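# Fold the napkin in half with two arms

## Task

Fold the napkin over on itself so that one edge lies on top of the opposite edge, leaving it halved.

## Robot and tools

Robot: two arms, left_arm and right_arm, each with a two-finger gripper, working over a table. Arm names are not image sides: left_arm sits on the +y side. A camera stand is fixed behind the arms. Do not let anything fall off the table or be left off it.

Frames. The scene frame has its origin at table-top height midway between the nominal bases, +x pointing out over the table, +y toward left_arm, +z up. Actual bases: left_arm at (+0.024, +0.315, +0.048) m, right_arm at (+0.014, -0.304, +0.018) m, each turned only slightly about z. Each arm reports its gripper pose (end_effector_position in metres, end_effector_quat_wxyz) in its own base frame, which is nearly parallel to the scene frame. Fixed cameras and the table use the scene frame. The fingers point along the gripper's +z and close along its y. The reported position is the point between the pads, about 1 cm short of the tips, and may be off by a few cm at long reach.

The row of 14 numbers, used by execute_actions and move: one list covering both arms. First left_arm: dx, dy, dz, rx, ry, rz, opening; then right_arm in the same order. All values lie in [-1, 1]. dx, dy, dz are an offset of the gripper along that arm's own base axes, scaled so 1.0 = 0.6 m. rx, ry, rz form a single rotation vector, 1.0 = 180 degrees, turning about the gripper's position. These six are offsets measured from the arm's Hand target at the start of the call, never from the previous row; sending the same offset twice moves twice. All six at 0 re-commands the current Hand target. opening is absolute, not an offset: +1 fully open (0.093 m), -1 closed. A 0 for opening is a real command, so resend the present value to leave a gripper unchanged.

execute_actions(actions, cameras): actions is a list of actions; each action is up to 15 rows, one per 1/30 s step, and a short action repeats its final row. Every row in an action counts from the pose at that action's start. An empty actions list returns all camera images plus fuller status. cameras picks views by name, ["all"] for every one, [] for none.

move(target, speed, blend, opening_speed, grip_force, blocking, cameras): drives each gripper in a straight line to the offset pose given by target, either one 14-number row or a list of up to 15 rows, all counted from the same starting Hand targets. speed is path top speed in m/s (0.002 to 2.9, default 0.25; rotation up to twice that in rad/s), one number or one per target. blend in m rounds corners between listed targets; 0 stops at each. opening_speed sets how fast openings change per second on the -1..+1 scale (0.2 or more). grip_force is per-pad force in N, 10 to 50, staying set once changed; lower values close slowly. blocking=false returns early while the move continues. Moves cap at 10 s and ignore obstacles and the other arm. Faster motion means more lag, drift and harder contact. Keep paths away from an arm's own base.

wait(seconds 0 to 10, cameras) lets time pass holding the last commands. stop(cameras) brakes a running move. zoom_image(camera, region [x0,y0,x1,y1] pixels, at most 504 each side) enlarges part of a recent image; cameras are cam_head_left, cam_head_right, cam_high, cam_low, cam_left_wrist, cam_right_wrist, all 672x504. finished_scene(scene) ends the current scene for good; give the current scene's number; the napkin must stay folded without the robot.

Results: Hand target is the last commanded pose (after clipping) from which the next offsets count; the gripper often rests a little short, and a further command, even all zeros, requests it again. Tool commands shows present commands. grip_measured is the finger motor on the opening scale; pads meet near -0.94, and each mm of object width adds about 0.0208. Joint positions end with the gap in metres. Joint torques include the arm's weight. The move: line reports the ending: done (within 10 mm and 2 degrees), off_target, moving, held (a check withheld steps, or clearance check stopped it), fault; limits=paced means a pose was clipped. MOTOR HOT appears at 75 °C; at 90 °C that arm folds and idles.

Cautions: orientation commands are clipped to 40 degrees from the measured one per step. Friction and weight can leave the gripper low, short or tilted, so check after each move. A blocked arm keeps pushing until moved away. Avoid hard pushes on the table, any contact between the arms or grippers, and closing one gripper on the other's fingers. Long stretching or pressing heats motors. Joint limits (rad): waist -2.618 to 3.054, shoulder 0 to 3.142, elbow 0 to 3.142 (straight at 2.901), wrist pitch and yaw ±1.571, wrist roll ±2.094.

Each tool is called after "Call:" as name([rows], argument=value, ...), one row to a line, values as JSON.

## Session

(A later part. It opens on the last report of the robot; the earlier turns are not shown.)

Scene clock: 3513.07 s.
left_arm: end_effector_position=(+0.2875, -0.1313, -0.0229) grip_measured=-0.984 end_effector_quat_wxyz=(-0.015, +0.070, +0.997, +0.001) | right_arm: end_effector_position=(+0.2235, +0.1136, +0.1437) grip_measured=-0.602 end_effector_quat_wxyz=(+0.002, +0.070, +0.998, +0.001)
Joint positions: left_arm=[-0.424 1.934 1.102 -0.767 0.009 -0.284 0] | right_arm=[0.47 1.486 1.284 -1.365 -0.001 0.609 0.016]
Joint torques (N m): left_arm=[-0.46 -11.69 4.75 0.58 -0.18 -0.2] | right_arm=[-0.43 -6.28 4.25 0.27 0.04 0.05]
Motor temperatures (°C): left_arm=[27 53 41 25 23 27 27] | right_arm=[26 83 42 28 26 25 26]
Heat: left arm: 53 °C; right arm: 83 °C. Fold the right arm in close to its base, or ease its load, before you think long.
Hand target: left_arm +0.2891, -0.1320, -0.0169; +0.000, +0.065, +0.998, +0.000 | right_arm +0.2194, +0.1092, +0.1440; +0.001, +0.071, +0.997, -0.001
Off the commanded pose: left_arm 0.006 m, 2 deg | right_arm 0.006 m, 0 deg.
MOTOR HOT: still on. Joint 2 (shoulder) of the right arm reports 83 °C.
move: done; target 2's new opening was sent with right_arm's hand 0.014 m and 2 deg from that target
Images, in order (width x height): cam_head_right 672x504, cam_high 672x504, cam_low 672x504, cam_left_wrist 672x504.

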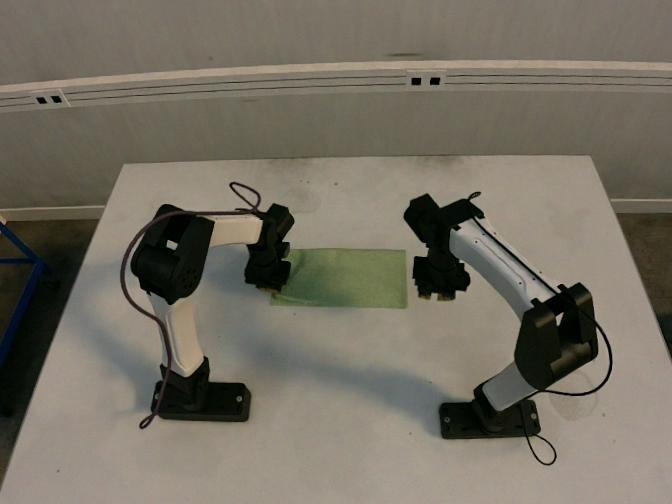

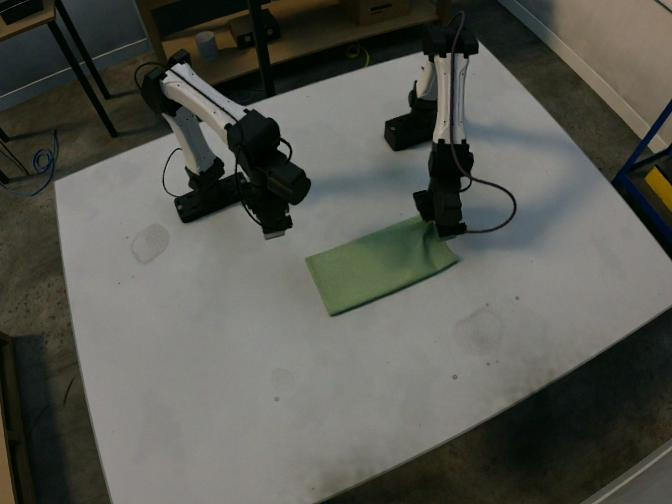

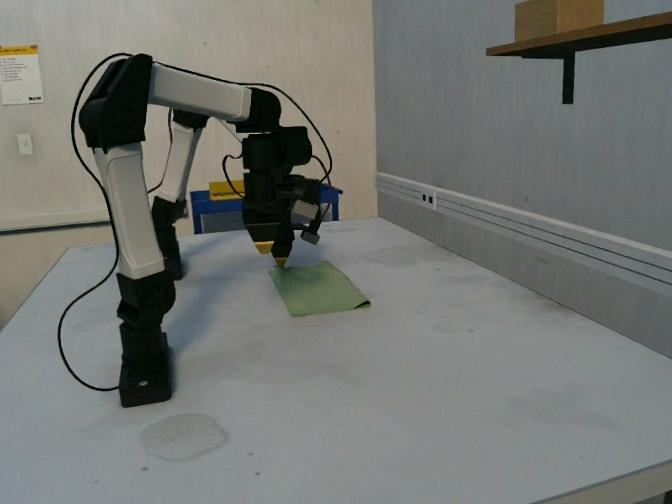

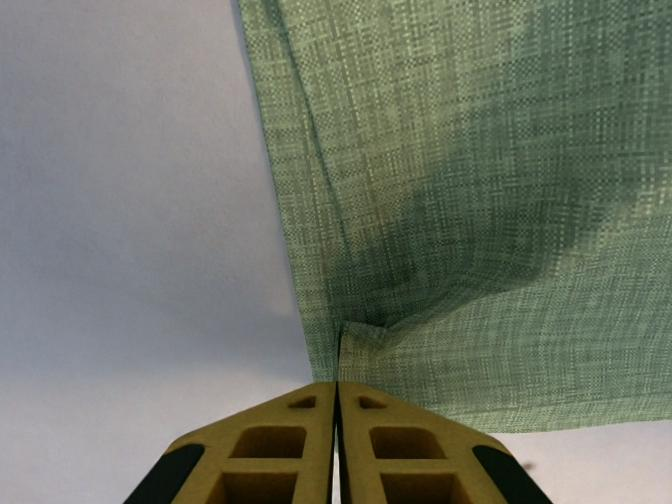

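Call:
move([
  [-0.0167,0,-0.0217,0,0,0,-1,0,0,0,0,0,0,-0.6],
  [-0.0167,0,-0.0217,0,0,0,-0.6,0,0,0,0,0,0,-0.6],
  [-0.0137,0,0.1,0,0,0,-0.6,0,0,0,0,0,0,-0.6],
  [-0.136,0.3735,0.2417,0,0,0,-0.6,0,0,0,0,0,0,-0.6],
], speed=[0.08,0.1,0.12,0.25], blend=[0,0,0.02,0], opening_speed=1.0, cameras=["cam_low","cam_high","cam_head_right","cam_head_left"])

Call:
zoom_image(camera="cam_low", region=[260, 250, 380, 325])

Call:
zoom_image(camera="cam_high", region=[290, 200, 470, 330])

Call:
zoom_image(camera="cam_head_right", region=[255, 235, 425, 320])

Scene clock: 3531.97 s.
left_arm: end_effector_position=(+0.2048, +0.0904, +0.1198) grip_measured=-0.603 end_effector_quat_wxyz=(-0.010, +0.061, +0.998, -0.001) | right_arm: end_effector_position=(+0.2234, +0.1135, +0.1437) grip_measured=-0.602 end_effector_quat_wxyz=(+0.001, +0.070, +0.998, +0.001)
Joint positions: left_arm=[0.41 1.406 1.119 -1.303 -0.008 0.533 0.016] | right_arm=[0.47 1.486 1.284 -1.365 -0.001 0.609 0.016]
Joint torques (N m): left_arm=[0.4 -5.67 9.26 0.29 0.03 0.04] | right_arm=[-0.49 -6.24 4.25 0.3 0.03 0.06]
Motor temperatures (°C): left_arm=[27 52 40 25 23 27 27] | right_arm=[26 73 42 28 26 25 26]
Heat: left arm: 52 °C; right arm: 73 °C. Fold the right arm in close to its base, or ease its load, before you think long.
Hand target: left_arm +0.2075, +0.0921, +0.1282; +0.000, +0.065, +0.998, +0.000 | right_arm +0.2194, +0.1092, +0.1440; +0.001, +0.071, +0.997, -0.001
Off the commanded pose: left_arm 0.009 m, 1 deg | right_arm 0.006 m, 0 deg.
MOTOR HOT: still on. Joint 2 (shoulder) of the right arm reports 73 °C.
move: done
Images, in order (width x height): cam_head_left 672x504, cam_head_right 672x504, cam_high 672x504, cam_low 672x504.

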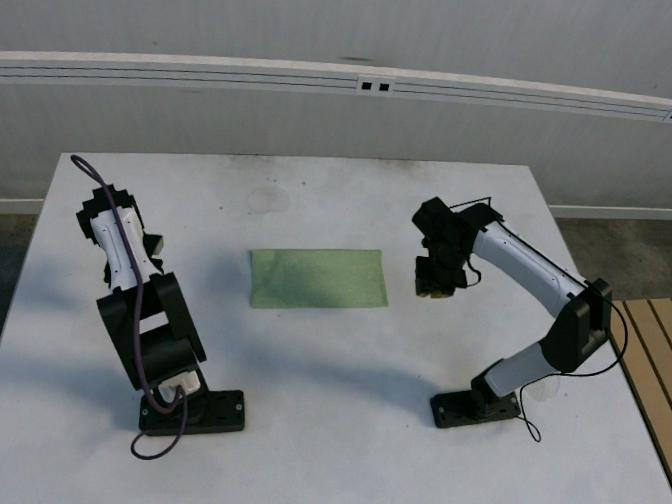

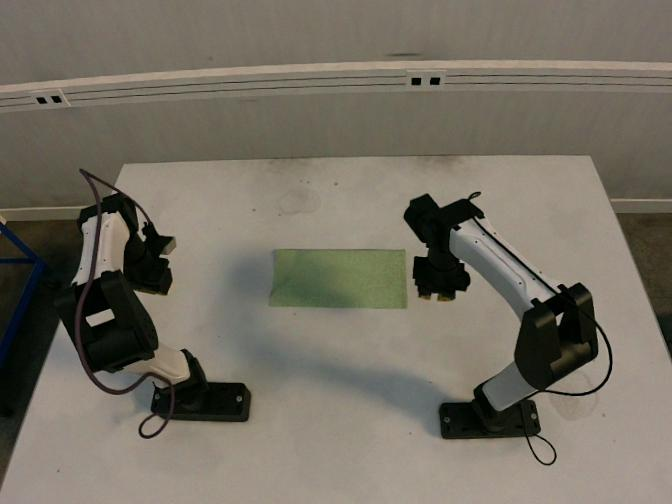

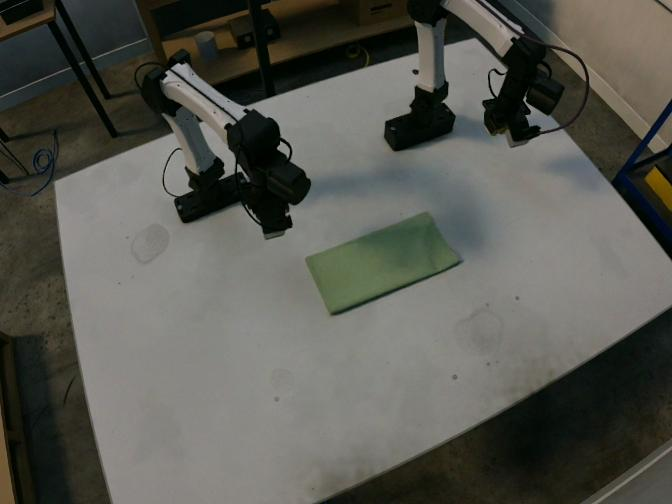

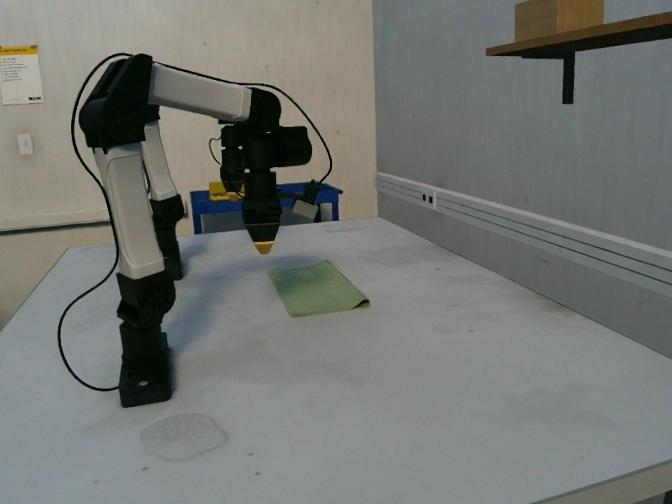

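Scaled by 4.200 from the camera's 672x504 image, which has a finer 960x720 frame.

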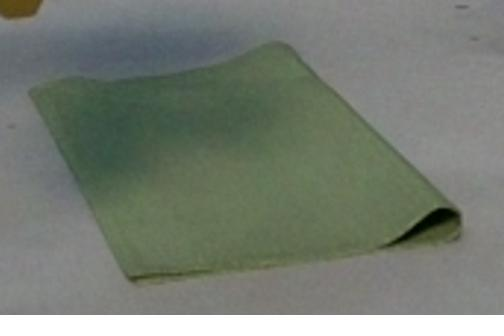

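Scaled by 2.800 from the camera's 672x504 image, which has a finer 960x720 frame.

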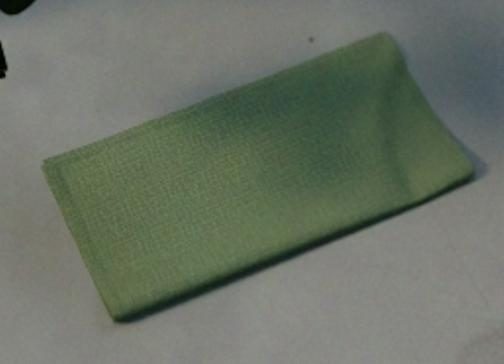

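Scaled by 2.965 from the camera's 672x504 image, which has a finer 960x720 frame.

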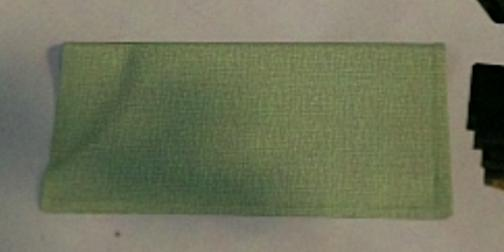

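Call:
zoom_image(camera="cam_head_left", region=[235, 280, 325, 325])

Call:
zoom_image(camera="cam_low", region=[262, 262, 302, 320])

Call:
zoom_image(camera="cam_high", region=[390, 200, 470, 280])

Scaled by 5.600 from the camera's 672x504 image, which has a finer 960x720 frame.

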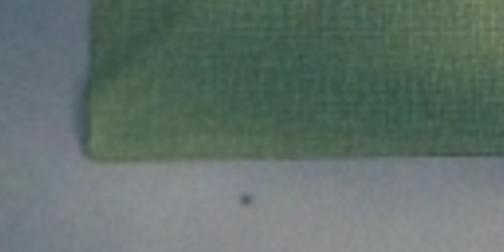

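Scaled by 8.690 from the camera's 672x504 image, which has a finer 960x720 frame.

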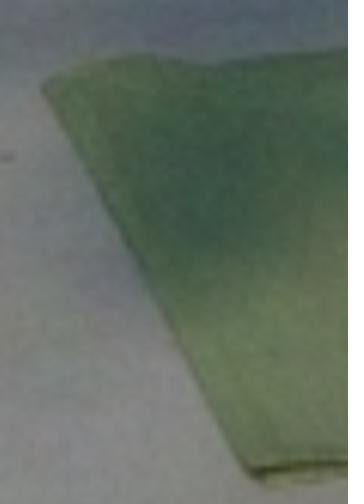

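Scaled by 6.300 from the camera's 672x504 image, which has a finer 960x720 frame.

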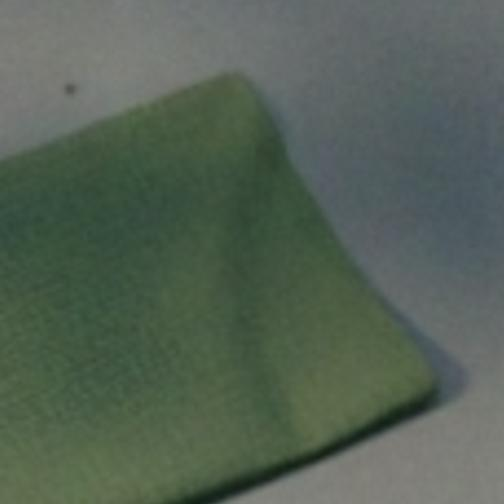

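Call:
finished_scene(scene=2)

The scene is finished: the task was done.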